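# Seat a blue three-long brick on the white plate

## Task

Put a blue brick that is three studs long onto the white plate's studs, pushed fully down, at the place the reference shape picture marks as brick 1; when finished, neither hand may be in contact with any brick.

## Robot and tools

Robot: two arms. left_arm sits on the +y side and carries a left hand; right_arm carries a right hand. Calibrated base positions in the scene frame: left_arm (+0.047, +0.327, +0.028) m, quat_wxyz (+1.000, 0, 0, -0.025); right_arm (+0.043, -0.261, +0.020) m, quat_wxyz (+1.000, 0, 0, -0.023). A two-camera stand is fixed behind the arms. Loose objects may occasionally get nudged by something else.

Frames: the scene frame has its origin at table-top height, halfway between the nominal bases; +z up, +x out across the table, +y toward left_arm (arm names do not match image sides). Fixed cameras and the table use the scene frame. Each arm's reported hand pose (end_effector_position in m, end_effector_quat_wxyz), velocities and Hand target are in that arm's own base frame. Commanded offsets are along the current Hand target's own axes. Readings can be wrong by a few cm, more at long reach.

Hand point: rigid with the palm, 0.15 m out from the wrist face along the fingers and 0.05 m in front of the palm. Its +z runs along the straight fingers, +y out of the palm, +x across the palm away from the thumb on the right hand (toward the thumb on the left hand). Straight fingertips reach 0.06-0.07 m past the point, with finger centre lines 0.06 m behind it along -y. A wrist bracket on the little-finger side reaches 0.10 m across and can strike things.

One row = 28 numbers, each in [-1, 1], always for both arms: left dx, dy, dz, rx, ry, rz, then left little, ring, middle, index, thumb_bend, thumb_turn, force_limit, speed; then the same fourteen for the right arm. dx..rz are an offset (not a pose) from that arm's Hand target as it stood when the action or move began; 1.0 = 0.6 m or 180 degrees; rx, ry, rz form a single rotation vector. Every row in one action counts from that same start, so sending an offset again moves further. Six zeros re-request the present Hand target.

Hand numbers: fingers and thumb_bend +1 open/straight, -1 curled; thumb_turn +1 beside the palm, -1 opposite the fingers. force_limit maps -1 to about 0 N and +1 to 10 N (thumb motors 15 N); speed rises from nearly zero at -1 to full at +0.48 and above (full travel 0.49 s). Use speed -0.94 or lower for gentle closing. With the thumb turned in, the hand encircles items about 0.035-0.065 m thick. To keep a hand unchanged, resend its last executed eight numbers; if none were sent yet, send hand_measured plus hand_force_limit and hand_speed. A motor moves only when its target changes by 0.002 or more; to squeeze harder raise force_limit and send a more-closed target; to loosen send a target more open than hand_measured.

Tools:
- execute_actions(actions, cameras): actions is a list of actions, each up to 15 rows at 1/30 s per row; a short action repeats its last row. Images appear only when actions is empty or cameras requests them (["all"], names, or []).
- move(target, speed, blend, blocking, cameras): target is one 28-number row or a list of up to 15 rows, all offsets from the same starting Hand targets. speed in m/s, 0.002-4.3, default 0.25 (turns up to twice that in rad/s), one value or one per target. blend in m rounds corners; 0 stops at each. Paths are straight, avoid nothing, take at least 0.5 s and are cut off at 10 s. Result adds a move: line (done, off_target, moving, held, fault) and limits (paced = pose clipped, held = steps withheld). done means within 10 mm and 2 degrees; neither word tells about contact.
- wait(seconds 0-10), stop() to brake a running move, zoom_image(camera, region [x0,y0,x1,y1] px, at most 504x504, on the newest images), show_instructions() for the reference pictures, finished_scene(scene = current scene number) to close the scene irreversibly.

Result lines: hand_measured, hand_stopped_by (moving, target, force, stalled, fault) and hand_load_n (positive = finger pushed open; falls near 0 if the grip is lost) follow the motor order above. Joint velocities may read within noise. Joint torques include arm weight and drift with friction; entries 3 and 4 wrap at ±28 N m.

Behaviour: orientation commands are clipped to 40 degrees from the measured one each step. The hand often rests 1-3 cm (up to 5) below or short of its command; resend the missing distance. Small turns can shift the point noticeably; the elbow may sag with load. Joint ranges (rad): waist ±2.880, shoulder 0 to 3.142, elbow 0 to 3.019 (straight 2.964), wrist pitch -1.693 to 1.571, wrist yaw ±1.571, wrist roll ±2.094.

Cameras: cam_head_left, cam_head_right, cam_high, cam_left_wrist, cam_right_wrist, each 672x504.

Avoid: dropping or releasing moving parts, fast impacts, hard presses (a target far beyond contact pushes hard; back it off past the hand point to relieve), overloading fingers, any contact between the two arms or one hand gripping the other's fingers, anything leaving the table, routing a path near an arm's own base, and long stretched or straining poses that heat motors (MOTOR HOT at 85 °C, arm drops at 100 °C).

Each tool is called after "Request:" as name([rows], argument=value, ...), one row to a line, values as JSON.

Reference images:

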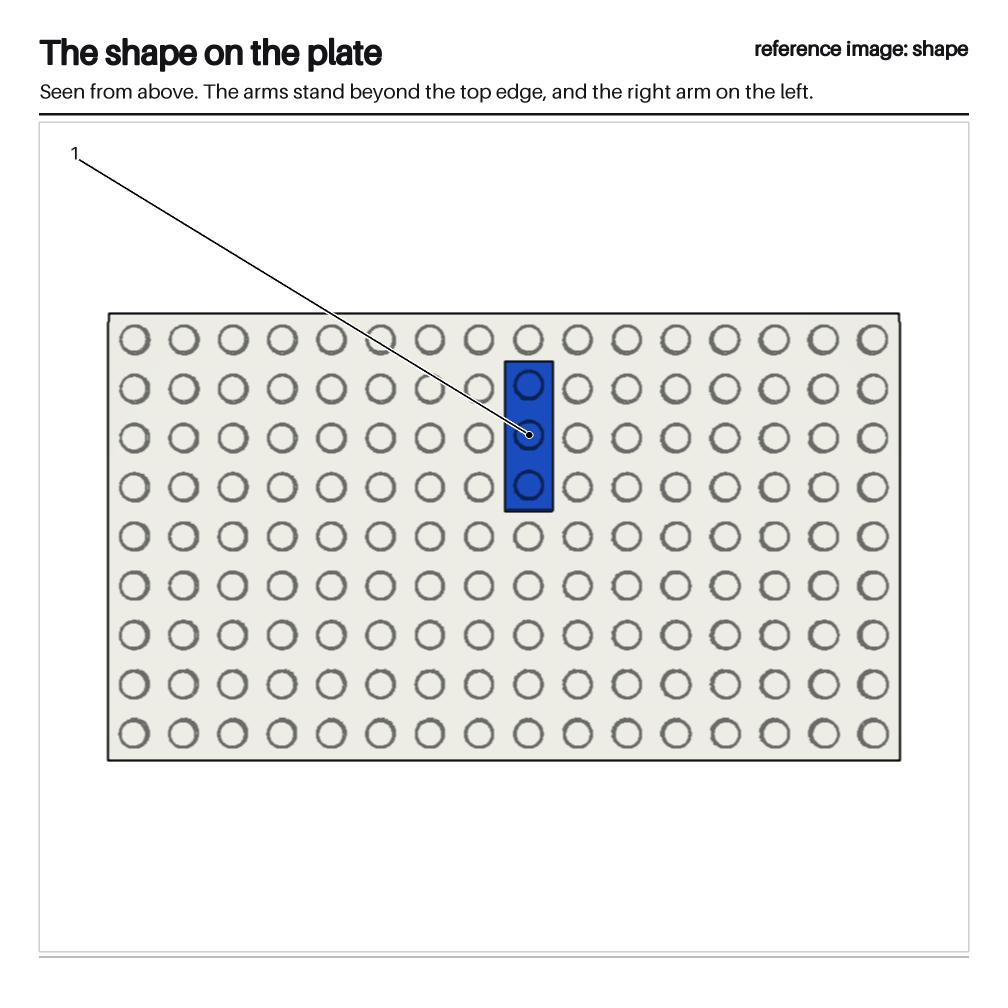

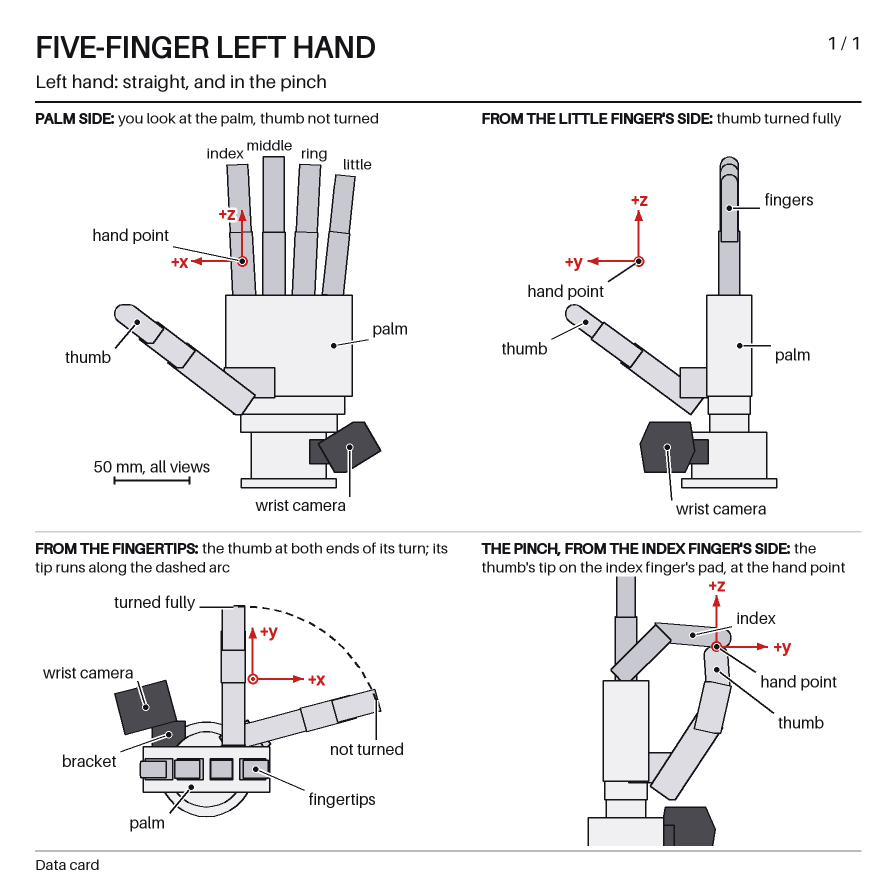

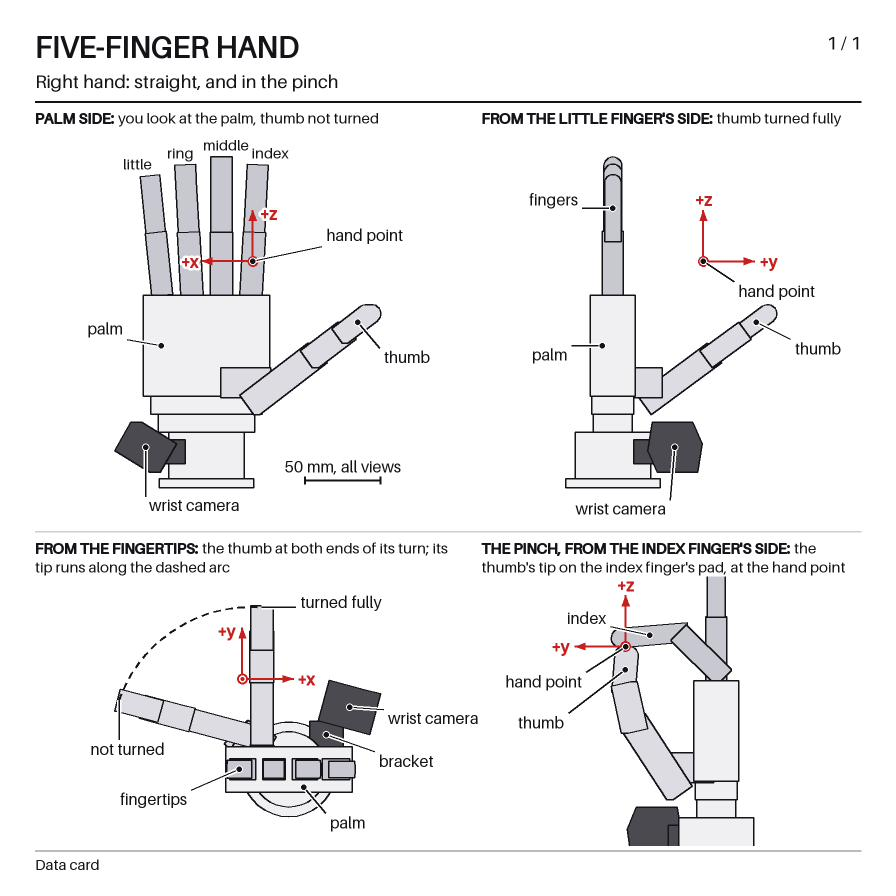

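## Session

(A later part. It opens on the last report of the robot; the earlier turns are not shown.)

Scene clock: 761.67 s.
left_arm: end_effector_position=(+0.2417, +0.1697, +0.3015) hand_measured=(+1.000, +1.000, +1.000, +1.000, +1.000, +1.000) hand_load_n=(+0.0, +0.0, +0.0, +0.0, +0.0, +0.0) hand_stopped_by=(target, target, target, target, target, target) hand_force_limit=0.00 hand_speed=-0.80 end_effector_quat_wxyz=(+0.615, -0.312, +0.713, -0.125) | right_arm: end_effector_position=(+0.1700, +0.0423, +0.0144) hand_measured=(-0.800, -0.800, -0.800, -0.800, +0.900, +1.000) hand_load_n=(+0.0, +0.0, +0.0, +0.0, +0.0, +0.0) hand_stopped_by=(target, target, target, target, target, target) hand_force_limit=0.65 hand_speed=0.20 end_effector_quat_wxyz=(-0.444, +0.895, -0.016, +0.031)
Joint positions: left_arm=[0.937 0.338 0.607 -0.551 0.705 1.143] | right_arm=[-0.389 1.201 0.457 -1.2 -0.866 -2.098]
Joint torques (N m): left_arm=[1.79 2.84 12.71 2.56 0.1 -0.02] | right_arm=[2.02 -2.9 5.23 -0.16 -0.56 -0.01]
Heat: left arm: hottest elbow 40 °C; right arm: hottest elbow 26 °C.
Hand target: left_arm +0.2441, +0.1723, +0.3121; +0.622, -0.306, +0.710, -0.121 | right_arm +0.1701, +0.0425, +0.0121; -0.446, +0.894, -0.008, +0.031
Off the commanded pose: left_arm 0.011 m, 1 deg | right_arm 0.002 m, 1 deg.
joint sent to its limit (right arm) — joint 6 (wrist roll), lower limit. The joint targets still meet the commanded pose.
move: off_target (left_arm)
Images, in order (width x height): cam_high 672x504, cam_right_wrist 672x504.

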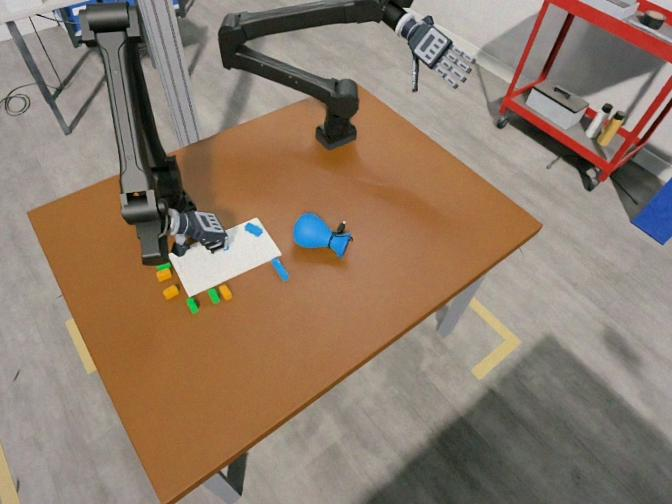

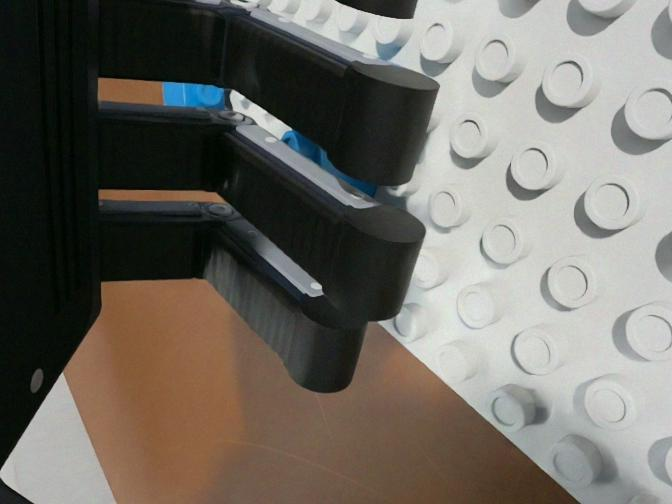

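Request:
move(target=[0,0,0,0,0,0,1,1,1,1,1,1,0,-0.8,0,0.0069,0.0075,0,0,0,-0.8,-0.8,-0.8,-0.8,0.9,1,0.65,0.2], speed=0.04)

Request:
move(target=[0,0,0,0,0,0,1,1,1,1,1,1,0,-0.8,0,0.0053,0.0041,0,0,0,-0.8,-0.8,-0.8,-0.8,0.9,1,0.65,0.2], speed=0.04, cameras=["cam_right_wrist"])

Scene clock: 762.87 s.
left_arm: end_effector_position=(+0.2417, +0.1697, +0.3015) hand_measured=(+1.000, +1.000, +1.000, +1.000, +1.000, +1.000) hand_load_n=(+0.0, +0.0, +0.0, +0.0, -0.5, +0.0) hand_stopped_by=(target, target, target, target, target, target) hand_force_limit=0.00 hand_speed=-0.80 end_effector_quat_wxyz=(+0.615, -0.312, +0.713, -0.125) | right_arm: end_effector_position=(+0.1704, +0.0421, +0.0081) hand_measured=(-0.800, -0.800, -0.800, -0.800, +0.900, +1.000) hand_load_n=(+0.5, +0.0, +0.0, +0.0, +0.0, -0.5) hand_stopped_by=(target, target, target, target, target, target) hand_force_limit=0.65 hand_speed=0.20 end_effector_quat_wxyz=(-0.444, +0.895, -0.016, +0.032)
Joint positions: left_arm=[0.937 0.338 0.607 -0.551 0.705 1.143] | right_arm=[-0.389 1.22 0.45 -1.172 -0.866 -2.098]
Joint torques (N m): left_arm=[2.37 2.9 12.98 2.69 0.13 0.05] | right_arm=[2.08 -3.08 5.08 -0.18 -0.7 0]
Heat: left arm: hottest elbow 40 °C; right arm: hottest elbow 26 °C.
Hand target: left_arm +0.2441, +0.1723, +0.3121; +0.622, -0.306, +0.710, -0.121 | right_arm +0.1706, +0.0435, +0.0061; -0.446, +0.894, -0.008, +0.031
Off the commanded pose: left_arm 0.011 m, 1 deg | right_arm 0.002 m, 1 deg.
joint sent to its limit (right arm) — joint 6 (wrist roll), lower limit. The joint targets still meet the commanded pose.
move: off_target (left_arm)

Scene clock: 763.70 s.
left_arm: end_effector_position=(+0.2417, +0.1697, +0.3015) hand_measured=(+1.000, +1.000, +1.000, +1.000, +1.000, +1.000) hand_load_n=(+0.0, +0.0, +0.0, +0.0, +0.0, +0.0) hand_stopped_by=(target, target, target, target, target, target) hand_force_limit=0.00 hand_speed=-0.80 end_effector_quat_wxyz=(+0.615, -0.312, +0.713, -0.125) | right_arm: end_effector_position=(+0.1706, +0.0420, +0.0041) hand_measured=(-0.800, -0.800, -0.800, -0.800, +0.900, +1.000) hand_load_n=(+0.0, +0.0, +0.0, +0.0, +0.0, +0.0) hand_stopped_by=(target, target, target, target, target, target) hand_force_limit=0.65 hand_speed=0.20 end_effector_quat_wxyz=(-0.444, +0.895, -0.016, +0.032)
Joint positions: left_arm=[0.937 0.338 0.607 -0.551 0.705 1.143] | right_arm=[-0.389 1.234 0.445 -1.154 -0.866 -2.098]
Joint torques (N m): left_arm=[2.32 3.37 12.75 2.55 0.11 0.03] | right_arm=[2.37 -2.84 4.96 -0.18 -0.71 0]
Heat: left arm: hottest elbow 40 °C; right arm: hottest elbow 26 °C.
Hand target: left_arm +0.2441, +0.1723, +0.3121; +0.622, -0.306, +0.710, -0.121 | right_arm +0.1708, +0.0436, +0.0021; -0.446, +0.894, -0.008, +0.031
Off the commanded pose: left_arm 0.011 m, 1 deg | right_arm 0.003 m, 1 deg.
joint sent to its limit (right arm) — joint 6 (wrist roll), lower limit. The joint targets still meet the commanded pose.
move: off_target (left_arm)
Images, in order (width x height): cam_right_wrist 672x504.

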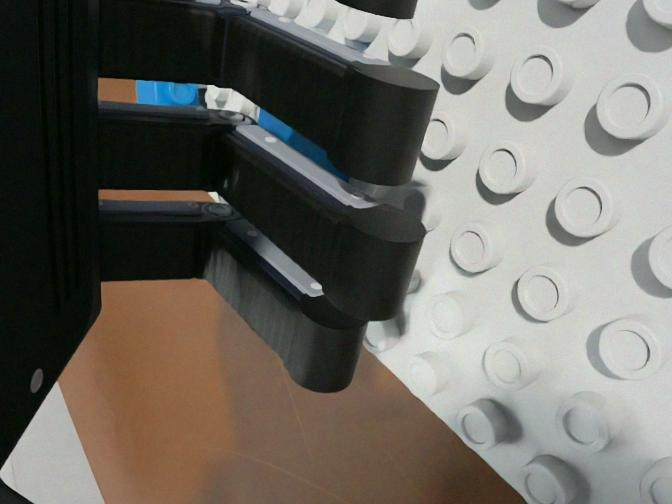

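Request:
move(target=[0,0,0,0,0,0,1,1,1,1,1,1,0,-0.8,0,0.0008,0.0070,0,0,0,-0.8,-0.8,-0.8,-0.8,0.9,1,0.65,0.2], speed=0.04)

Request:
move(target=[0,0,0,0,0,0,1,1,1,1,1,1,0,-0.8,0,0.0066,0.0051,0,0,0,-0.8,-0.8,-0.8,-0.8,0.9,1,0.65,0.2], speed=0.04)

Scene clock: 766.60 s.
left_arm: end_effector_position=(+0.2417, +0.1697, +0.3015) hand_measured=(+1.000, +1.000, +1.000, +1.000, +1.000, +1.000) hand_load_n=(+0.0, +0.0, +0.0, +0.0, +0.0, +0.5) hand_stopped_by=(target, target, target, target, target, target) hand_force_limit=0.00 hand_speed=-0.80 end_effector_quat_wxyz=(+0.615, -0.312, +0.713, -0.125) | right_arm: end_effector_position=(+0.1714, +0.0447, +0.0011) hand_measured=(-0.800, -0.800, -0.800, -0.800, +0.900, +1.000) hand_load_n=(+0.5, +0.0, +0.0, +0.0, +0.0, -0.5) hand_stopped_by=(target, target, target, target, target, target) hand_force_limit=0.65 hand_speed=0.20 end_effector_quat_wxyz=(-0.445, +0.895, -0.010, +0.034)
Joint positions: left_arm=[0.937 0.338 0.607 -0.551 0.705 1.143] | right_arm=[-0.378 1.239 0.438 -1.134 -0.872 -2.098]
Joint torques (N m): left_arm=[1.96 3.25 13.04 2.54 0.15 -0.06] | right_arm=[2.49 -3.14 4.92 -0.13 -0.72 0.1]
Heat: left arm: hottest elbow 40 °C; right arm: hottest elbow 26 °C.
Hand target: left_arm +0.2441, +0.1723, +0.3121; +0.622, -0.306, +0.710, -0.121 | right_arm +0.1711, +0.0467, -0.0007; -0.446, +0.894, -0.008, +0.031
Off the commanded pose: left_arm 0.011 m, 1 deg | right_arm 0.003 m, 0 deg.
move: off_target (left_arm)

Scene clock: 767.47 s.
left_arm: end_effector_position=(+0.2417, +0.1697, +0.3015) hand_measured=(+1.000, +1.000, +1.000, +1.000, +1.000, +1.000) hand_load_n=(+0.0, +0.0, +0.0, +0.0, +0.0, +0.0) hand_stopped_by=(target, target, target, target, target, target) hand_force_limit=0.00 hand_speed=-0.80 end_effector_quat_wxyz=(+0.615, -0.312, +0.713, -0.125) | right_arm: end_effector_position=(+0.1723, +0.0450, -0.0004) hand_measured=(-0.800, -0.800, -0.800, -0.800, +0.900, +1.000) hand_load_n=(+0.0, +0.5, +0.0, -2.5, +0.0, -0.5) hand_stopped_by=(target, target, target, target, target, target) hand_force_limit=0.65 hand_speed=0.20 end_effector_quat_wxyz=(-0.447, +0.894, -0.014, +0.034)
Joint positions: left_arm=[0.937 0.338 0.607 -0.551 0.705 1.143] | right_arm=[-0.378 1.248 0.438 -1.124 -0.876 -2.09]
Joint torques (N m): left_arm=[2.26 4.25 12.93 2.62 0.11 -0.05] | right_arm=[2.37 -2.55 4.49 0.4 -0.55 0.03]
Heat: left arm: hottest elbow 40 °C; right arm: hottest elbow 26 °C.
Hand target: left_arm +0.2441, +0.1723, +0.3121; +0.622, -0.306, +0.710, -0.121 | right_arm +0.1713, +0.0467, -0.0058; -0.446, +0.894, -0.008, +0.031
Off the commanded pose: left_arm 0.011 m, 1 deg | right_arm 0.006 m, 1 deg.
move: off_target (left_arm)

Request:
move(target=[0,0,0,0,0,0,1,1,1,1,1,1,0,-0.8,0,0.0066,0.0051,0,0,0,-0.8,-0.8,-0.8,-0.8,0.9,1,0.65,0.2], speed=0.04)

Request:
move(target=[0,0,0,0,0,0,1,1,1,1,1,1,0,-0.8,0,0.0066,0.0051,0,0,0,-0.8,-0.8,-0.8,-0.8,0.9,1,0.65,0.2], speed=0.04)

Scene clock: 768.60 s.
left_arm: end_effector_position=(+0.2417, +0.1697, +0.3015) hand_measured=(+1.000, +1.000, +1.000, +1.000, +1.000, +1.000) hand_load_n=(+0.0, +0.0, +0.0, +0.0, +0.0, +0.0) hand_stopped_by=(target, target, target, target, target, target) hand_force_limit=0.00 hand_speed=-0.80 end_effector_quat_wxyz=(+0.615, -0.312, +0.713, -0.125) | right_arm: end_effector_position=(+0.1719, +0.0462, -0.0010) hand_measured=(-0.800, -0.800, -0.800, -0.800, +0.900, +1.000) hand_load_n=(+0.0, +0.0, +0.0, -4.0, +0.0, +0.0) hand_stopped_by=(target, target, target, target, target, target) hand_force_limit=0.65 hand_speed=0.20 end_effector_quat_wxyz=(-0.450, +0.892, -0.021, +0.030)
Joint positions: left_arm=[0.937 0.338 0.607 -0.551 0.705 1.143] | right_arm=[-0.378 1.257 0.438 -1.12 -0.881 -2.078]
Joint torques (N m): left_arm=[1.67 2.43 12.72 2.41 0.17 -0.03] | right_arm=[2.43 -2.02 4.05 0.99 -0.33 -0.09]
Heat: left arm: hottest elbow 40 °C; right arm: hottest elbow 26 °C.
Hand target: left_arm +0.2441, +0.1723, +0.3121; +0.622, -0.306, +0.710, -0.121 | right_arm +0.1714, +0.0468, -0.0108; -0.446, +0.894, -0.008, +0.031
Off the commanded pose: left_arm 0.011 m, 1 deg | right_arm 0.010 m, 1 deg.
move: off_target (left_arm)

Scene clock: 769.47 s.
left_arm: end_effector_position=(+0.2417, +0.1697, +0.3015) hand_measured=(+1.000, +1.000, +1.000, +1.000, +1.000, +1.000) hand_load_n=(+0.0, +0.0, +0.0, +0.0, +0.0, +0.0) hand_stopped_by=(target, target, target, target, target, target) hand_force_limit=0.00 hand_speed=-0.80 end_effector_quat_wxyz=(+0.615, -0.312, +0.713, -0.125) | right_arm: end_effector_position=(+0.1718, +0.0472, -0.0017) hand_measured=(-0.800, -0.800, -0.800, -0.800, +0.900, +1.000) hand_load_n=(+0.0, +0.0, -1.0, -5.0, +0.0, +0.0) hand_stopped_by=(target, target, target, target, target, target) hand_force_limit=0.65 hand_speed=0.20 end_effector_quat_wxyz=(-0.453, +0.891, -0.027, +0.027)
Joint positions: left_arm=[0.937 0.338 0.607 -0.551 0.705 1.143] | right_arm=[-0.378 1.265 0.438 -1.115 -0.887 -2.067]
Joint torques (N m): left_arm=[1.61 3.78 13.15 2.44 0.11 -0.01] | right_arm=[2.26 -1.55 3.62 1.54 -0.1 -0.2]
Heat: left arm: hottest elbow 40 °C; right arm: hottest elbow 26 °C.
Hand target: left_arm +0.2441, +0.1723, +0.3121; +0.622, -0.306, +0.710, -0.121 | right_arm +0.1717, +0.0469, -0.0158; -0.446, +0.894, -0.008, +0.031
Off the commanded pose: left_arm 0.011 m, 1 deg | right_arm 0.014 m, 2 deg.
move: off_target (left_arm, right_arm)

Request:
move(target=[0,0,0,0,0,0,1,1,1,1,1,1,0,-0.8,0,0.0086,0.0025,0,0,0,-0.8,-0.8,-0.8,-0.8,0.9,1,0.65,0.2], speed=0.04)

Request:
move(target=[0,0,0,0,0,0,1,1,1,1,1,1,0,-0.8,0,0.0086,0.0025,0,0,0,-0.8,-0.8,-0.8,-0.8,0.9,1,0.65,0.2], speed=0.04, cameras=["cam_right_wrist"])

Scene clock: 770.73 s.
left_arm: end_effector_position=(+0.2417, +0.1697, +0.3015) hand_measured=(+1.000, +1.000, +1.000, +1.000, +1.000, +1.000) hand_load_n=(+0.0, +0.0, +0.0, +0.0, +0.0, +0.0) hand_stopped_by=(target, target, target, target, target, target) hand_force_limit=0.00 hand_speed=-0.80 end_effector_quat_wxyz=(+0.615, -0.312, +0.713, -0.125) | right_arm: end_effector_position=(+0.1713, +0.0481, -0.0023) hand_measured=(-0.800, -0.800, -0.800, -0.800, +0.900, +1.000) hand_load_n=(+0.0, +0.0, -3.0, -5.0, -0.5, +0.0) hand_stopped_by=(target, target, target, target, target, target) hand_force_limit=0.65 hand_speed=0.20 end_effector_quat_wxyz=(-0.457, +0.889, -0.032, +0.025)
Joint positions: left_arm=[0.937 0.338 0.607 -0.551 0.705 1.143] | right_arm=[-0.382 1.276 0.438 -1.115 -0.893 -2.067]
Joint torques (N m): left_arm=[1.32 3.66 12.79 2.58 0.14 -0.1] | right_arm=[1.96 -0.91 3.51 1.99 0.31 -0.32]
Heat: left arm: hottest elbow 40 °C; right arm: hottest elbow 26 °C.
Hand target: left_arm +0.2441, +0.1723, +0.3121; +0.622, -0.306, +0.710, -0.121 | right_arm +0.1719, +0.0450, -0.0208; -0.447, +0.894, -0.008, +0.031
Off the commanded pose: left_arm 0.011 m, 1 deg | right_arm 0.019 m, 3 deg.
joint sent to its limit (right arm) — joint 6 (wrist roll), lower limit. The joint targets still meet the commanded pose.
move: off_target (left_arm, right_arm)

Scene clock: 771.50 s.
left_arm: end_effector_position=(+0.2417, +0.1697, +0.3015) hand_measured=(+1.000, +1.000, +1.000, +1.000, +1.000, +1.000) hand_load_n=(+0.0, +0.0, -0.5, +0.0, +0.0, +0.0) hand_stopped_by=(target, target, target, target, target, target) hand_force_limit=0.00 hand_speed=-0.80 end_effector_quat_wxyz=(+0.615, -0.312, +0.713, -0.125) | right_arm: end_effector_position=(+0.1708, +0.0483, -0.0027) hand_measured=(-0.800, -0.800, -0.800, -0.800, +0.900, +1.000) hand_load_n=(+0.0, +0.0, -3.5, -5.0, +0.0, -0.5) hand_stopped_by=(target, target, target, target, target, target) hand_force_limit=0.65 hand_speed=0.20 end_effector_quat_wxyz=(-0.459, +0.887, -0.037, +0.023)
Joint positions: left_arm=[0.937 0.338 0.607 -0.551 0.705 1.143] | right_arm=[-0.387 1.284 0.438 -1.115 -0.897 -2.064]
Joint torques (N m): left_arm=[1.38 1.85 12.86 2.41 0.12 0.01] | right_arm=[1.85 -0.32 3.22 2.56 0.69 -0.34]
Heat: left arm: hottest elbow 40 °C; right arm: hottest elbow 26 °C.
Hand target: left_arm +0.2441, +0.1723, +0.3121; +0.622, -0.306, +0.710, -0.121 | right_arm +0.1720, +0.0431, -0.0258; -0.447, +0.894, -0.008, +0.031
Off the commanded pose: left_arm 0.011 m, 1 deg | right_arm 0.024 m, 4 deg.
joint sent to its limit (right arm) — joint 6 (wrist roll), lower limit. The joint targets are off in position, not in orientation.
move: off_target (left_arm, right_arm)
Images, in order (width x height): cam_right_wrist 672x504.

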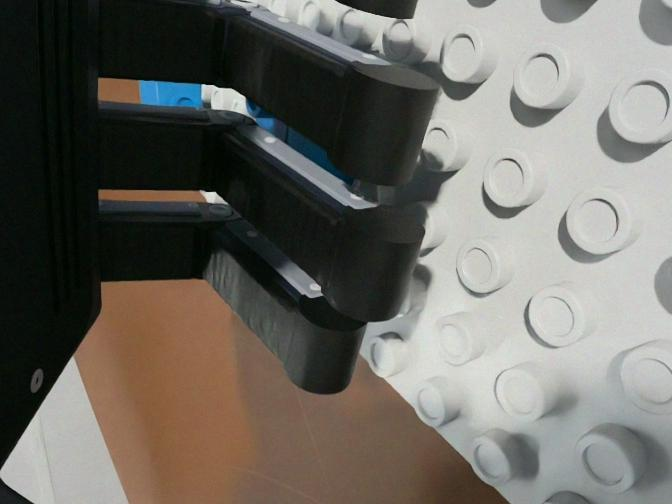

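Request:
move(target=[0,0,0,0,0,0,1,1,1,1,1,1,0,-0.8,0,0.0099,0.0036,0,0,0,-0.8,-0.8,-0.8,-0.8,0.9,1,0.65,0.2], speed=0.04)

Request:
move(target=[0,0,0,0,0,0,1,1,1,1,1,1,0,-0.8,0,0.0099,0.0036,0,0,0,-0.8,-0.8,-0.8,-0.8,0.9,1,0.65,0.2], speed=0.04)

Scene clock: 773.47 s.
left_arm: end_effector_position=(+0.2417, +0.1697, +0.3015) hand_measured=(+1.000, +1.000, +1.000, +1.000, +1.000, +1.000) hand_load_n=(+0.0, +0.0, +0.0, +0.0, +0.0, +0.0) hand_stopped_by=(target, target, target, target, target, target) hand_force_limit=0.00 hand_speed=-0.80 end_effector_quat_wxyz=(+0.615, -0.312, +0.713, -0.125) | right_arm: end_effector_position=(+0.1703, +0.0485, -0.0033) hand_measured=(-0.800, -0.800, -0.800, -0.800, +0.900, +1.000) hand_load_n=(+0.0, +0.0, -4.5, -4.5, +0.0, +0.0) hand_stopped_by=(target, target, target, target, target, target) hand_force_limit=0.65 hand_speed=0.20 end_effector_quat_wxyz=(-0.462, +0.885, -0.045, +0.021)
Joint positions: left_arm=[0.937 0.338 0.607 -0.551 0.705 1.143] | right_arm=[-0.392 1.293 0.438 -1.114 -0.901 -2.056]
Joint torques (N m): left_arm=[2.14 3.08 12.93 2.55 0.1 0.01] | right_arm=[1.96 -0.15 2.93 3.15 1.1 -0.44]
Heat: left arm: hottest elbow 40 °C; right arm: hottest elbow 26 °C.
Hand target: left_arm +0.2441, +0.1723, +0.3121; +0.622, -0.306, +0.710, -0.121 | right_arm +0.1723, +0.0412, -0.0319; -0.446, +0.894, -0.008, +0.031
Off the commanded pose: left_arm 0.011 m, 1 deg | right_arm 0.030 m, 5 deg.
joint sent to its limit (right arm) — joint 6 (wrist roll), lower limit. The joint targets are off in position, not in orientation.
move: off_target (left_arm, right_arm)

Scene clock: 774.33 s.
left_arm: end_effector_position=(+0.2417, +0.1697, +0.3015) hand_measured=(+1.000, +1.000, +1.000, +1.000, +1.000, +1.000) hand_load_n=(+0.0, +0.0, +0.0, +0.0, +0.0, +0.0) hand_stopped_by=(target, target, target, target, target, target) hand_force_limit=0.00 hand_speed=-0.80 end_effector_quat_wxyz=(+0.615, -0.312, +0.713, -0.125) | right_arm: end_effector_position=(+0.1696, +0.0478, -0.0041) hand_measured=(-0.800, -0.800, -0.800, -0.800, +0.900, +1.000) hand_load_n=(+0.0, +0.0, -6.5, -4.0, +0.0, +0.0) hand_stopped_by=(target, target, target, target, target, target) hand_force_limit=0.65 hand_speed=0.20 end_effector_quat_wxyz=(-0.463, +0.885, -0.053, +0.018)
Joint positions: left_arm=[0.937 0.338 0.607 -0.551 0.705 1.143] | right_arm=[-0.399 1.3 0.438 -1.112 -0.902 -2.049]
Joint torques (N m): left_arm=[1.79 2.73 12.83 2.58 0.12 0.03] | right_arm=[2.32 0.26 2.66 3.74 1.36 -0.53]
Heat: left arm: hottest elbow 40 °C; right arm: hottest elbow 26 °C.
Hand target: left_arm +0.2441, +0.1723, +0.3121; +0.622, -0.306, +0.710, -0.121 | right_arm +0.1725, +0.0394, -0.0379; -0.447, +0.894, -0.008, +0.031
Off the commanded pose: left_arm 0.011 m, 1 deg | right_arm 0.035 m, 6 deg.
joint sent to its limit (right arm) — joint 6 (wrist roll), lower limit. The joint targets are off in position, not in orientation.
move: off_target (left_arm, right_arm)

Request:
execute_actions(actions=[], cameras=["cam_right_wrist"])

Request:
zoom_image(camera="cam_right_wrist", region=[180, 60, 480, 300])

Scene clock: 774.60 s.
left_arm: end_effector_position=(+0.2417, +0.1697, +0.3015) hand_measured=(+1.000, +1.000, +1.000, +1.000, +1.000, +1.000) hand_load_n=(+0.0, +0.0, +0.0, +0.0, +0.0, +0.0) hand_stopped_by=(target, target, target, target, target, target) hand_force_limit=0.00 hand_speed=-0.80 end_effector_quat_wxyz=(+0.615, -0.312, +0.713, -0.125) | right_arm: end_effector_position=(+0.1696, +0.0478, -0.0041) hand_measured=(-0.800, -0.800, -0.800, -0.800, +0.900, +1.000) hand_load_n=(+0.0, +0.0, -6.5, -4.5, +0.0, -0.5) hand_stopped_by=(target, target, target, target, target, target) hand_force_limit=0.65 hand_speed=0.20 end_effector_quat_wxyz=(-0.463, +0.885, -0.053, +0.018)
Joint positions: left_arm=[0.937 0.338 0.607 -0.551 0.705 1.143] | right_arm=[-0.399 1.3 0.438 -1.112 -0.902 -2.048]
Joint velocities: within noise
Joint torques (N m): left_arm=[1.96 3.43 12.77 2.58 0.17 0.04] | right_arm=[1.96 0.26 2.69 3.7 1.36 -0.51]
Motor temperatures (°C): left_arm=[19 17 40 20 17 19] | right_arm=[24 21 26 18 21 18]
Heat: left arm: hottest elbow 40 °C; right arm: hottest elbow 26 °C.
Hand target: left_arm +0.2441, +0.1723, +0.3121; +0.622, -0.306, +0.710, -0.121 | right_arm +0.1725, +0.0394, -0.0379; -0.446, +0.894, -0.008, +0.031
Off the commanded pose: left_arm 0.011 m, 1 deg | right_arm 0.035 m, 6 deg.
Images, in order (width x height): cam_right_wrist 672x504.

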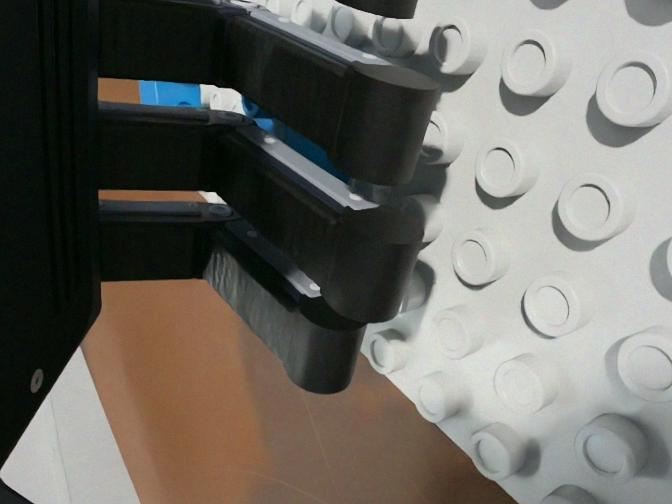

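Scaled by 1.680 from the camera's 672x504 image, which has a finer 960x720 frame.

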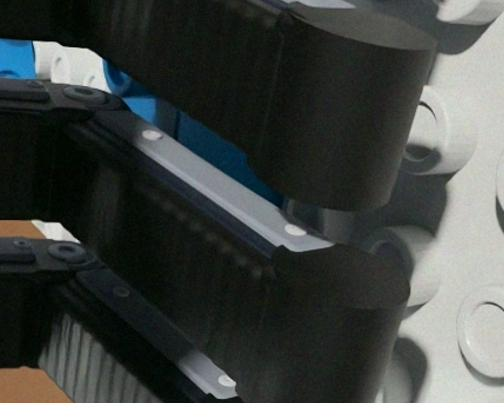

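Request:
move(target=[0,0,0,0,0,0,1,1,1,1,1,1,0,-0.8,0,0.0099,0.0036,0,0,0,-0.8,-0.8,-0.8,-0.8,0.9,1,0.65,0.2], speed=0.04)

Request:
move(target=[0,0,0,0,0,0,1,1,1,1,1,1,0,-0.8,0,0.0099,0.0036,0,0,0,-0.8,-0.8,-0.8,-0.8,0.9,1,0.65,0.2], speed=0.04)

Scene clock: 776.40 s.
left_arm: end_effector_position=(+0.2417, +0.1697, +0.3015) hand_measured=(+1.000, +1.000, +1.000, +1.000, +1.000, +1.000) hand_load_n=(+0.0, +0.0, +0.0, +0.0, +0.0, +0.0) hand_stopped_by=(target, target, target, target, target, target) hand_force_limit=0.00 hand_speed=-0.80 end_effector_quat_wxyz=(+0.615, -0.312, +0.713, -0.125) | right_arm: end_effector_position=(+0.1692, +0.0480, -0.0044) hand_measured=(-0.800, -0.800, -0.800, -0.800, +0.900, +1.000) hand_load_n=(+0.0, +0.0, -7.5, -3.0, +0.0, +0.0) hand_stopped_by=(target, target, target, target, target, target) hand_force_limit=0.65 hand_speed=0.20 end_effector_quat_wxyz=(-0.466, +0.883, -0.060, +0.016)
Joint positions: left_arm=[0.937 0.338 0.607 -0.551 0.705 1.143] | right_arm=[-0.404 1.308 0.438 -1.111 -0.906 -2.042]
Joint torques (N m): left_arm=[1.44 2.14 13.11 2.52 0.13 0.02] | right_arm=[2.02 0.62 2.45 4.19 1.77 -0.59]
Heat: left arm: hottest elbow 40 °C; right arm: hottest elbow 25 °C.
Hand target: left_arm +0.2441, +0.1723, +0.3121; +0.622, -0.306, +0.710, -0.121 | right_arm +0.1727, +0.0375, -0.0439; -0.446, +0.894, -0.008, +0.031
Off the commanded pose: left_arm 0.011 m, 1 deg | right_arm 0.041 m, 7 deg.
joint sent to its limit (right arm) — joint 6 (wrist roll), lower limit. The joint targets are off in position, not in orientation.
move: off_target (left_arm, right_arm)

Scene clock: 777.23 s.
left_arm: end_effector_position=(+0.2417, +0.1697, +0.3015) hand_measured=(+1.000, +1.000, +1.000, +1.000, +1.000, +1.000) hand_load_n=(+0.0, +0.0, +0.0, +0.0, +0.5, +0.0) hand_stopped_by=(target, target, target, target, target, target) hand_force_limit=0.00 hand_speed=-0.80 end_effector_quat_wxyz=(+0.615, -0.312, +0.713, -0.125) | right_arm: end_effector_position=(+0.1689, +0.0482, -0.0046) hand_measured=(-0.800, -0.800, -0.800, -0.800, +0.900, +1.000) hand_load_n=(+0.5, +0.0, -8.5, -3.0, +0.0, -0.5) hand_stopped_by=(target, target, target, target, target, target) hand_force_limit=0.65 hand_speed=0.20 end_effector_quat_wxyz=(-0.468, +0.881, -0.066, +0.014)
Joint positions: left_arm=[0.937 0.338 0.607 -0.551 0.705 1.143] | right_arm=[-0.409 1.315 0.439 -1.111 -0.909 -2.035]
Joint torques (N m): left_arm=[2.43 2.67 13.05 2.43 0.1 0.02] | right_arm=[1.79 1.14 2.19 4.74 2.15 -0.63]
Heat: left arm: hottest elbow 40 °C; right arm: hottest elbow 25 °C.
Hand target: left_arm +0.2441, +0.1723, +0.3121; +0.622, -0.306, +0.710, -0.121 | right_arm +0.1730, +0.0357, -0.0499; -0.446, +0.894, -0.008, +0.031
Off the commanded pose: left_arm 0.011 m, 1 deg | right_arm 0.047 m, 8 deg.
joint sent to its limit (right arm) — joint 6 (wrist roll), lower limit. The joint targets are off in position, not in orientation.
move: off_target (left_arm, right_arm)

Request:
move([
  [0,0,0,0,0,0,1,1,1,1,1,1,0,-0.8,0.0096,-0.1549,-0.1079,0,0,0,-0.8,-0.8,-0.8,-0.8,0.9,1,0.65,0.2],
  [0,0,0,0,0,0,1,1,1,1,1,1,0,-0.8,0.0115,-0.1392,-0.1549,0,0,0,-0.8,-0.8,-0.8,-0.8,0.9,1,0.65,0.2],
  [0,0,0,0,0,0,1,1,1,1,1,1,0,-0.8,0.0115,-0.1392,-0.1549,0,0,0,0.9,0.9,0.9,0.9,0.9,1,0.65,0.2],
], speed=0.08, cameras=["cam_right_wrist"])

Request:
zoom_image(camera="cam_right_wrist", region=[345, 60, 515, 230])

Scene clock: 781.47 s.
left_arm: end_effector_position=(+0.2417, +0.1697, +0.3015) hand_measured=(+1.000, +1.000, +1.000, +1.000, +1.000, +1.000) hand_load_n=(+0.0, +0.0, +0.0, +0.0, +0.0, +0.0) hand_stopped_by=(target, target, target, target, target, target) hand_force_limit=0.00 hand_speed=-0.80 end_effector_quat_wxyz=(+0.615, -0.312, +0.713, -0.125) | right_arm: end_effector_position=(+0.1588, +0.0212, +0.0615) hand_measured=(+0.900, +0.900, +0.900, +0.900, +0.900, +1.000) hand_load_n=(+0.0, +0.0, -0.5, +0.0, +0.0, +0.0) hand_stopped_by=(target, target, target, target, target, target) hand_force_limit=0.65 hand_speed=0.20 end_effector_quat_wxyz=(-0.418, +0.908, -0.043, +0.007)
Joint positions: left_arm=[0.937 0.338 0.607 -0.551 0.705 1.143] | right_arm=[-0.449 1.093 0.549 -1.441 -0.78 -2.098]
Joint torques (N m): left_arm=[1.61 2.9 13.04 2.37 0.15 -0.04] | right_arm=[0.73 -3.6 9.22 -0.92 -0.54 -0.01]
Heat: left arm: hottest elbow 40 °C; right arm: hottest elbow 26 °C.
Hand target: left_arm +0.2441, +0.1723, +0.3121; +0.622, -0.306, +0.710, -0.121 | right_arm +0.1729, +0.0113, +0.0729; -0.446, +0.894, -0.008, +0.031
Off the commanded pose: left_arm 0.011 m, 1 deg | right_arm 0.021 m, 6 deg.
joint sent to its limit (right arm) — joint 6 (wrist roll), lower limit. The joint targets are off in orientation, not in position.
move: off_target (left_arm, right_arm); target 3's new numbers were sent with right_arm's hand 0.021 m and 6 deg from that target
Images, in order (width x height): cam_right_wrist 672x504.

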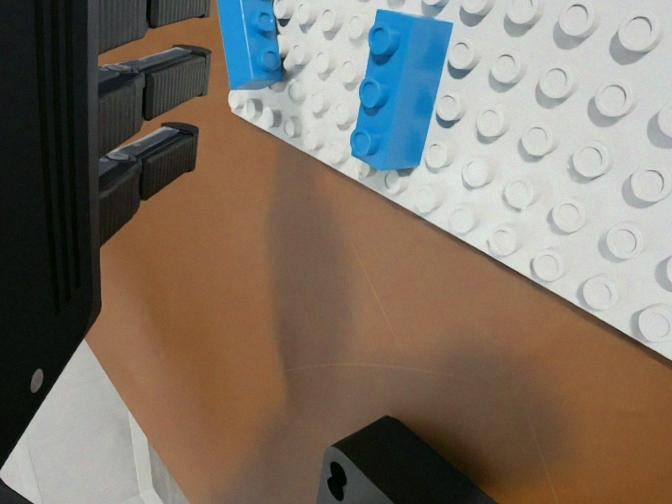

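Scaled by 2.965 from the camera's 672x504 image, which has a finer 960x720 frame.

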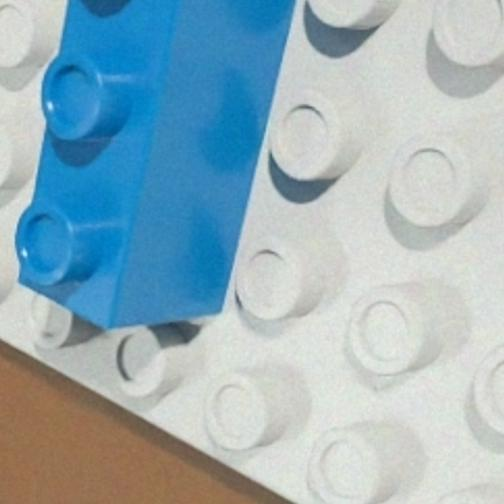

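Request:
zoom_image(camera="cam_right_wrist", region=[345, 0, 525, 120])

Request:
zoom_image(camera="cam_right_wrist", region=[345, 90, 525, 210])

Scaled by 2.800 from the camera's 672x504 image, which has a finer 960x720 frame.

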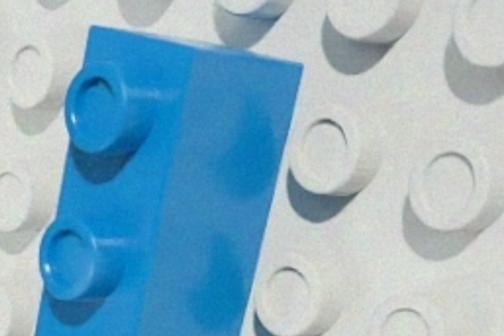

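Scaled by 2.800 from the camera's 672x504 image, which has a finer 960x720 frame.

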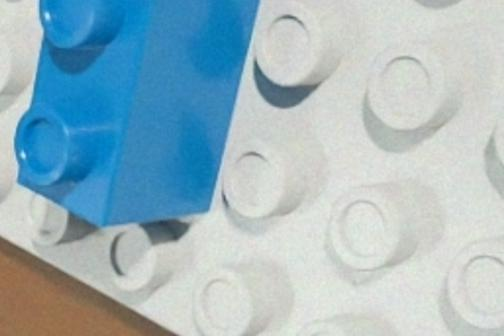

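Request:
move([
  [0,0,0,0,0,0,1,1,1,1,1,1,0,-0.8,0.0279,-0.0014,0.064,0,-0.0137,0.0175,-0.8,-0.8,-0.8,-0.8,0.9,1,0.65,0.2],
  [0,0,0,0,0,0,1,1,1,1,1,1,0,-0.8,0.0228,0.0441,0.1034,0,-0.0137,0.0175,-0.8,-0.8,-0.8,-0.8,0.9,1,0.65,0.2],
], speed=0.07, cameras=["cam_right_wrist"])

Scene clock: 785.63 s.
left_arm: end_effector_position=(+0.2417, +0.1697, +0.3015) hand_measured=(+1.000, +1.000, +1.000, +1.000, +1.000, +1.000) hand_load_n=(+0.0, -0.5, -0.5, +0.0, +0.0, +0.0) hand_stopped_by=(target, target, target, target, target, target) hand_force_limit=0.00 hand_speed=-0.80 end_effector_quat_wxyz=(+0.615, -0.312, +0.713, -0.125) | right_arm: end_effector_position=(+0.1908, +0.0422, +0.0167) hand_measured=(-0.800, -0.800, -0.800, -0.800, +0.900, +1.000) hand_load_n=(+0.0, +0.5, +0.0, +0.0, +0.0, +0.0) hand_stopped_by=(target, target, target, target, target, target) hand_force_limit=0.65 hand_speed=0.20 end_effector_quat_wxyz=(-0.446, +0.895, -0.023, +0.003)
Joint positions: left_arm=[0.937 0.338 0.607 -0.551 0.705 1.143] | right_arm=[-0.341 1.294 0.532 -1.191 -0.865 -2.037]
Joint torques (N m): left_arm=[2.2 2.55 12.88 2.67 0.14 -0.06] | right_arm=[2.37 -4.19 5.16 -0.16 -0.72 0.14]
Heat: left arm: hottest elbow 40 °C; right arm: hottest elbow 26 °C.
Hand target: left_arm +0.2441, +0.1723, +0.3121; +0.622, -0.306, +0.710, -0.121 | right_arm +0.1907, +0.0444, +0.0151; -0.447, +0.894, -0.023, +0.000
Off the commanded pose: left_arm 0.011 m, 1 deg | right_arm 0.003 m, 0 deg.
move: off_target (left_arm)
Images, in order (width x height): cam_right_wrist 672x504.

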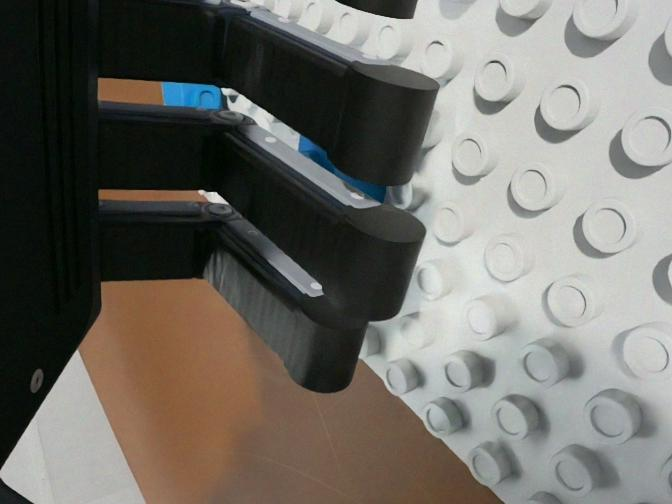

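Request:
move(target=[0,0,0,0,0,0,1,1,1,1,1,1,0,-0.8,-0.0018,0.0134,0.0126,0,0,0,-0.8,-0.8,-0.8,-0.8,0.9,1,0.65,0.2], speed=0.05)

Request:
move(target=[0,0,0,0,0,0,1,1,1,1,1,1,0,-0.8,0,0.0099,0.0036,0,0,0,-0.8,-0.8,-0.8,-0.8,0.9,1,0.65,0.2], speed=0.04)

Request:
move(target=[0,0,0,0,0,0,1,1,1,1,1,1,0,-0.8,0,0.0099,0.0036,0,0,0,-0.8,-0.8,-0.8,-0.8,0.9,1,0.65,0.2], speed=0.04)

Scene clock: 787.20 s.
left_arm: end_effector_position=(+0.2417, +0.1697, +0.3015) hand_measured=(+1.000, +1.000, +1.000, +1.000, +1.000, +1.000) hand_load_n=(+0.0, +0.0, +0.0, +0.0, +0.0, +0.0) hand_stopped_by=(target, target, target, target, target, target) hand_force_limit=0.00 hand_speed=-0.80 end_effector_quat_wxyz=(+0.615, -0.312, +0.713, -0.125) | right_arm: end_effector_position=(+0.1903, +0.0433, +0.0060) hand_measured=(-0.800, -0.800, -0.800, -0.800, +0.900, +1.000) hand_load_n=(+0.0, +0.5, +0.0, +0.5, +0.0, +0.0) hand_stopped_by=(target, target, target, target, target, target) hand_force_limit=0.65 hand_speed=0.20 end_effector_quat_wxyz=(-0.446, +0.895, -0.023, +0.004)
Joint positions: left_arm=[0.937 0.338 0.607 -0.551 0.705 1.143] | right_arm=[-0.337 1.319 0.515 -1.144 -0.867 -2.032]
Joint torques (N m): left_arm=[2.67 2.67 12.94 2.44 0.14 0.03] | right_arm=[2.32 -4.25 4.86 -0.14 -0.71 0.16]
Heat: left arm: hottest elbow 40 °C; right arm: hottest elbow 26 °C.
Hand target: left_arm +0.2441, +0.1723, +0.3121; +0.622, -0.306, +0.710, -0.121 | right_arm +0.1896, +0.0457, +0.0042; -0.447, +0.894, -0.023, +0.000
Off the commanded pose: left_arm 0.011 m, 1 deg | right_arm 0.003 m, 1 deg.
move: off_target (left_arm)

Scene clock: 788.03 s.
left_arm: end_effector_position=(+0.2417, +0.1697, +0.3015) hand_measured=(+1.000, +1.000, +1.000, +1.000, +1.000, +1.000) hand_load_n=(+0.0, +0.0, +0.0, +0.0, +0.0, +0.0) hand_stopped_by=(target, target, target, target, target, target) hand_force_limit=0.00 hand_speed=-0.80 end_effector_quat_wxyz=(+0.615, -0.312, +0.713, -0.125) | right_arm: end_effector_position=(+0.1889, +0.0438, +0.0006) hand_measured=(-0.800, -0.800, -0.800, -0.800, +0.900, +1.000) hand_load_n=(+0.0, +0.0, +0.0, +0.0, +0.0, -0.5) hand_stopped_by=(target, target, target, target, target, target) hand_force_limit=0.65 hand_speed=0.20 end_effector_quat_wxyz=(-0.447, +0.894, -0.025, +0.000)
Joint positions: left_arm=[0.937 0.338 0.607 -0.551 0.705 1.143] | right_arm=[-0.337 1.34 0.51 -1.127 -0.867 -2.032]
Joint torques (N m): left_arm=[1.79 2.9 12.98 2.56 0.12 0.01] | right_arm=[1.67 -4.25 4.74 -0.09 -0.59 0.05]
Heat: left arm: hottest elbow 40 °C; right arm: hottest elbow 26 °C.
Hand target: left_arm +0.2441, +0.1723, +0.3121; +0.622, -0.306, +0.710, -0.121 | right_arm +0.1892, +0.0439, -0.0018; -0.447, +0.894, -0.024, +0.000
Off the commanded pose: left_arm 0.011 m, 1 deg | right_arm 0.002 m, 0 deg.
move: off_target (left_arm)

Scene clock: 788.80 s.
left_arm: end_effector_position=(+0.2417, +0.1697, +0.3015) hand_measured=(+1.000, +1.000, +1.000, +1.000, +1.000, +1.000) hand_load_n=(+0.0, +0.0, +0.0, +0.0, +0.0, +0.0) hand_stopped_by=(target, target, target, target, target, target) hand_force_limit=0.00 hand_speed=-0.80 end_effector_quat_wxyz=(+0.615, -0.312, +0.713, -0.125) | right_arm: end_effector_position=(+0.1895, +0.0438, -0.0009) hand_measured=(-0.800, -0.800, -0.800, -0.800, +0.900, +1.000) hand_load_n=(+0.0, +0.0, -2.0, +0.0, +0.0, +0.0) hand_stopped_by=(target, target, target, target, target, target) hand_force_limit=0.65 hand_speed=0.20 end_effector_quat_wxyz=(-0.449, +0.893, -0.027, +0.000)
Joint positions: left_arm=[0.937 0.338 0.607 -0.551 0.705 1.143] | right_arm=[-0.339 1.349 0.51 -1.122 -0.87 -2.032]
Joint torques (N m): left_arm=[1.61 2.37 12.94 2.56 0.09 -0.04] | right_arm=[1.08 -3.25 4.37 0.32 -0.32 -0.06]
Heat: left arm: hottest elbow 40 °C; right arm: hottest elbow 26 °C.
Hand target: left_arm +0.2441, +0.1723, +0.3121; +0.622, -0.306, +0.710, -0.121 | right_arm +0.1890, +0.0420, -0.0079; -0.447, +0.894, -0.024, +0.000
Off the commanded pose: left_arm 0.011 m, 1 deg | right_arm 0.007 m, 0 deg.
move: off_target (left_arm)

Request:
move(target=[0,0,0,0,0,0,1,1,1,1,1,1,0,-0.8,0,0.0099,0.0036,0,0,0,-0.8,-0.8,-0.8,-0.8,0.9,1,0.65,0.2], speed=0.04)

Request:
move(target=[0,0,0,0,0,0,1,1,1,1,1,1,0,-0.8,0,0.0099,0.0036,0,0,0,-0.8,-0.8,-0.8,-0.8,0.9,1,0.65,0.2], speed=0.04)

Request:
move(target=[0,0,0,0,0,0,1,1,1,1,1,1,0,-0.8,0,0.0099,0.0036,0,0,0,-0.8,-0.8,-0.8,-0.8,0.9,1,0.65,0.2], speed=0.04)

Request:
move(target=[0,0,0,0,0,0,1,1,1,1,1,1,0,-0.8,0,0.0099,0.0036,0,0,0,-0.8,-0.8,-0.8,-0.8,0.9,1,0.65,0.2], speed=0.04, cameras=["cam_right_wrist"])

Scene clock: 790.10 s.
left_arm: end_effector_position=(+0.2417, +0.1697, +0.3015) hand_measured=(+1.000, +1.000, +1.000, +1.000, +1.000, +1.000) hand_load_n=(+0.0, -0.5, +0.0, +0.0, +0.0, +0.0) hand_stopped_by=(target, target, target, target, target, target) hand_force_limit=0.00 hand_speed=-0.80 end_effector_quat_wxyz=(+0.615, -0.312, +0.713, -0.125) | right_arm: end_effector_position=(+0.1891, +0.0437, -0.0019) hand_measured=(-0.800, -0.800, -0.800, -0.800, +0.900, +1.000) hand_load_n=(+0.0, +0.0, -3.5, +0.0, +0.0, +0.0) hand_stopped_by=(target, target, target, target, target, target) hand_force_limit=0.65 hand_speed=0.20 end_effector_quat_wxyz=(-0.454, +0.891, -0.034, -0.002)
Joint positions: left_arm=[0.937 0.338 0.607 -0.551 0.705 1.143] | right_arm=[-0.348 1.361 0.51 -1.122 -0.877 -2.032]
Joint torques (N m): left_arm=[1.32 2.43 12.74 2.48 0.08 0.05] | right_arm=[1.26 -2.67 4.07 0.9 0.08 -0.17]
Heat: left arm: hottest elbow 40 °C; right arm: hottest elbow 26 °C.
Hand target: left_arm +0.2441, +0.1723, +0.3121; +0.622, -0.306, +0.710, -0.121 | right_arm +0.1888, +0.0402, -0.0139; -0.447, +0.894, -0.024, +0.000
Off the commanded pose: left_arm 0.011 m, 1 deg | right_arm 0.013 m, 2 deg.
move: off_target (left_arm, right_arm)

Scene clock: 790.87 s.
left_arm: end_effector_position=(+0.2417, +0.1697, +0.3015) hand_measured=(+1.000, +1.000, +1.000, +1.000, +1.000, +1.000) hand_load_n=(+0.0, +0.5, +0.0, +0.0, +0.0, +0.0) hand_stopped_by=(target, target, target, target, target, target) hand_force_limit=0.00 hand_speed=-0.80 end_effector_quat_wxyz=(+0.615, -0.312, +0.713, -0.125) | right_arm: end_effector_position=(+0.1888, +0.0440, -0.0026) hand_measured=(-0.800, -0.800, -0.800, -0.800, +0.900, +1.000) hand_load_n=(+0.0, +0.0, -4.5, +0.0, +0.0, +0.0) hand_stopped_by=(target, target, target, target, target, target) hand_force_limit=0.65 hand_speed=0.20 end_effector_quat_wxyz=(-0.458, +0.888, -0.041, -0.003)
Joint positions: left_arm=[0.937 0.338 0.607 -0.551 0.705 1.143] | right_arm=[-0.356 1.372 0.51 -1.122 -0.885 -2.032]
Joint torques (N m): left_arm=[2.2 3.49 13.08 2.74 0.15 0.04] | right_arm=[1.26 -2.26 3.74 1.39 0.55 -0.29]
Heat: left arm: hottest elbow 40 °C; right arm: hottest elbow 26 °C.
Hand target: left_arm +0.2441, +0.1723, +0.3121; +0.622, -0.306, +0.710, -0.121 | right_arm +0.1886, +0.0384, -0.0200; -0.447, +0.894, -0.023, +0.000
Off the commanded pose: left_arm 0.011 m, 1 deg | right_arm 0.018 m, 2 deg.
move: off_target (left_arm, right_arm)

Scene clock: 791.67 s.
left_arm: end_effector_position=(+0.2417, +0.1697, +0.3015) hand_measured=(+1.000, +1.000, +1.000, +1.000, +1.000, +1.000) hand_load_n=(+0.0, +0.0, +0.0, +0.0, -0.5, +0.0) hand_stopped_by=(target, target, target, target, target, target) hand_force_limit=0.00 hand_speed=-0.80 end_effector_quat_wxyz=(+0.615, -0.312, +0.713, -0.125) | right_arm: end_effector_position=(+0.1882, +0.0443, -0.0032) hand_measured=(-0.800, -0.800, -0.800, -0.800, +0.900, +1.000) hand_load_n=(+0.0, +0.0, -4.5, +0.0, +0.0, -0.5) hand_stopped_by=(target, target, target, target, target, target) hand_force_limit=0.65 hand_speed=0.20 end_effector_quat_wxyz=(-0.463, +0.885, -0.048, -0.005)
Joint positions: left_arm=[0.937 0.338 0.607 -0.551 0.705 1.143] | right_arm=[-0.364 1.383 0.51 -1.124 -0.893 -2.032]
Joint torques (N m): left_arm=[1.73 2.84 12.83 2.58 0.12 -0.01] | right_arm=[1.2 -1.67 3.54 1.94 1 -0.4]
Heat: left arm: hottest elbow 40 °C; right arm: hottest elbow 26 °C.
Hand target: left_arm +0.2441, +0.1723, +0.3121; +0.622, -0.306, +0.710, -0.121 | right_arm +0.1884, +0.0366, -0.0260; -0.447, +0.894, -0.023, +0.000
Off the commanded pose: left_arm 0.011 m, 1 deg | right_arm 0.024 m, 4 deg.
move: off_target (left_arm, right_arm)

Scene clock: 792.47 s.
left_arm: end_effector_position=(+0.2417, +0.1697, +0.3015) hand_measured=(+1.000, +1.000, +1.000, +1.000, +1.000, +1.000) hand_load_n=(+0.0, +0.0, +0.0, +0.0, +0.0, +0.0) hand_stopped_by=(target, target, target, target, target, target) hand_force_limit=0.00 hand_speed=-0.80 end_effector_quat_wxyz=(+0.615, -0.312, +0.713, -0.125) | right_arm: end_effector_position=(+0.1877, +0.0446, -0.0038) hand_measured=(-0.800, -0.800, -0.800, -0.800, +0.900, +1.000) hand_load_n=(+0.0, +0.0, -5.0, +0.0, +0.0, -0.5) hand_stopped_by=(target, target, target, target, target, target) hand_force_limit=0.65 hand_speed=0.20 end_effector_quat_wxyz=(-0.468, +0.882, -0.055, -0.007)
Joint positions: left_arm=[0.937 0.338 0.607 -0.551 0.705 1.143] | right_arm=[-0.372 1.394 0.51 -1.125 -0.901 -2.032]
Joint torques (N m): left_arm=[1.79 3.96 12.78 2.62 0.14 0] | right_arm=[1.2 -1.14 3.26 2.45 1.48 -0.52]
Heat: left arm: hottest elbow 40 °C; right arm: hottest elbow 25 °C.
Hand target: left_arm +0.2441, +0.1723, +0.3121; +0.622, -0.306, +0.710, -0.121 | right_arm +0.1883, +0.0348, -0.0321; -0.447, +0.894, -0.023, +0.000
Off the commanded pose: left_arm 0.011 m, 1 deg | right_arm 0.030 m, 5 deg.
move: off_target (left_arm, right_arm)
Images, in order (width x height): cam_right_wrist 672x504.

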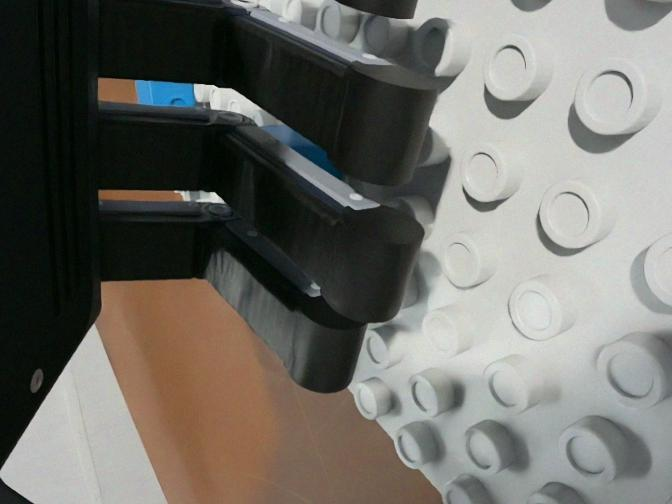

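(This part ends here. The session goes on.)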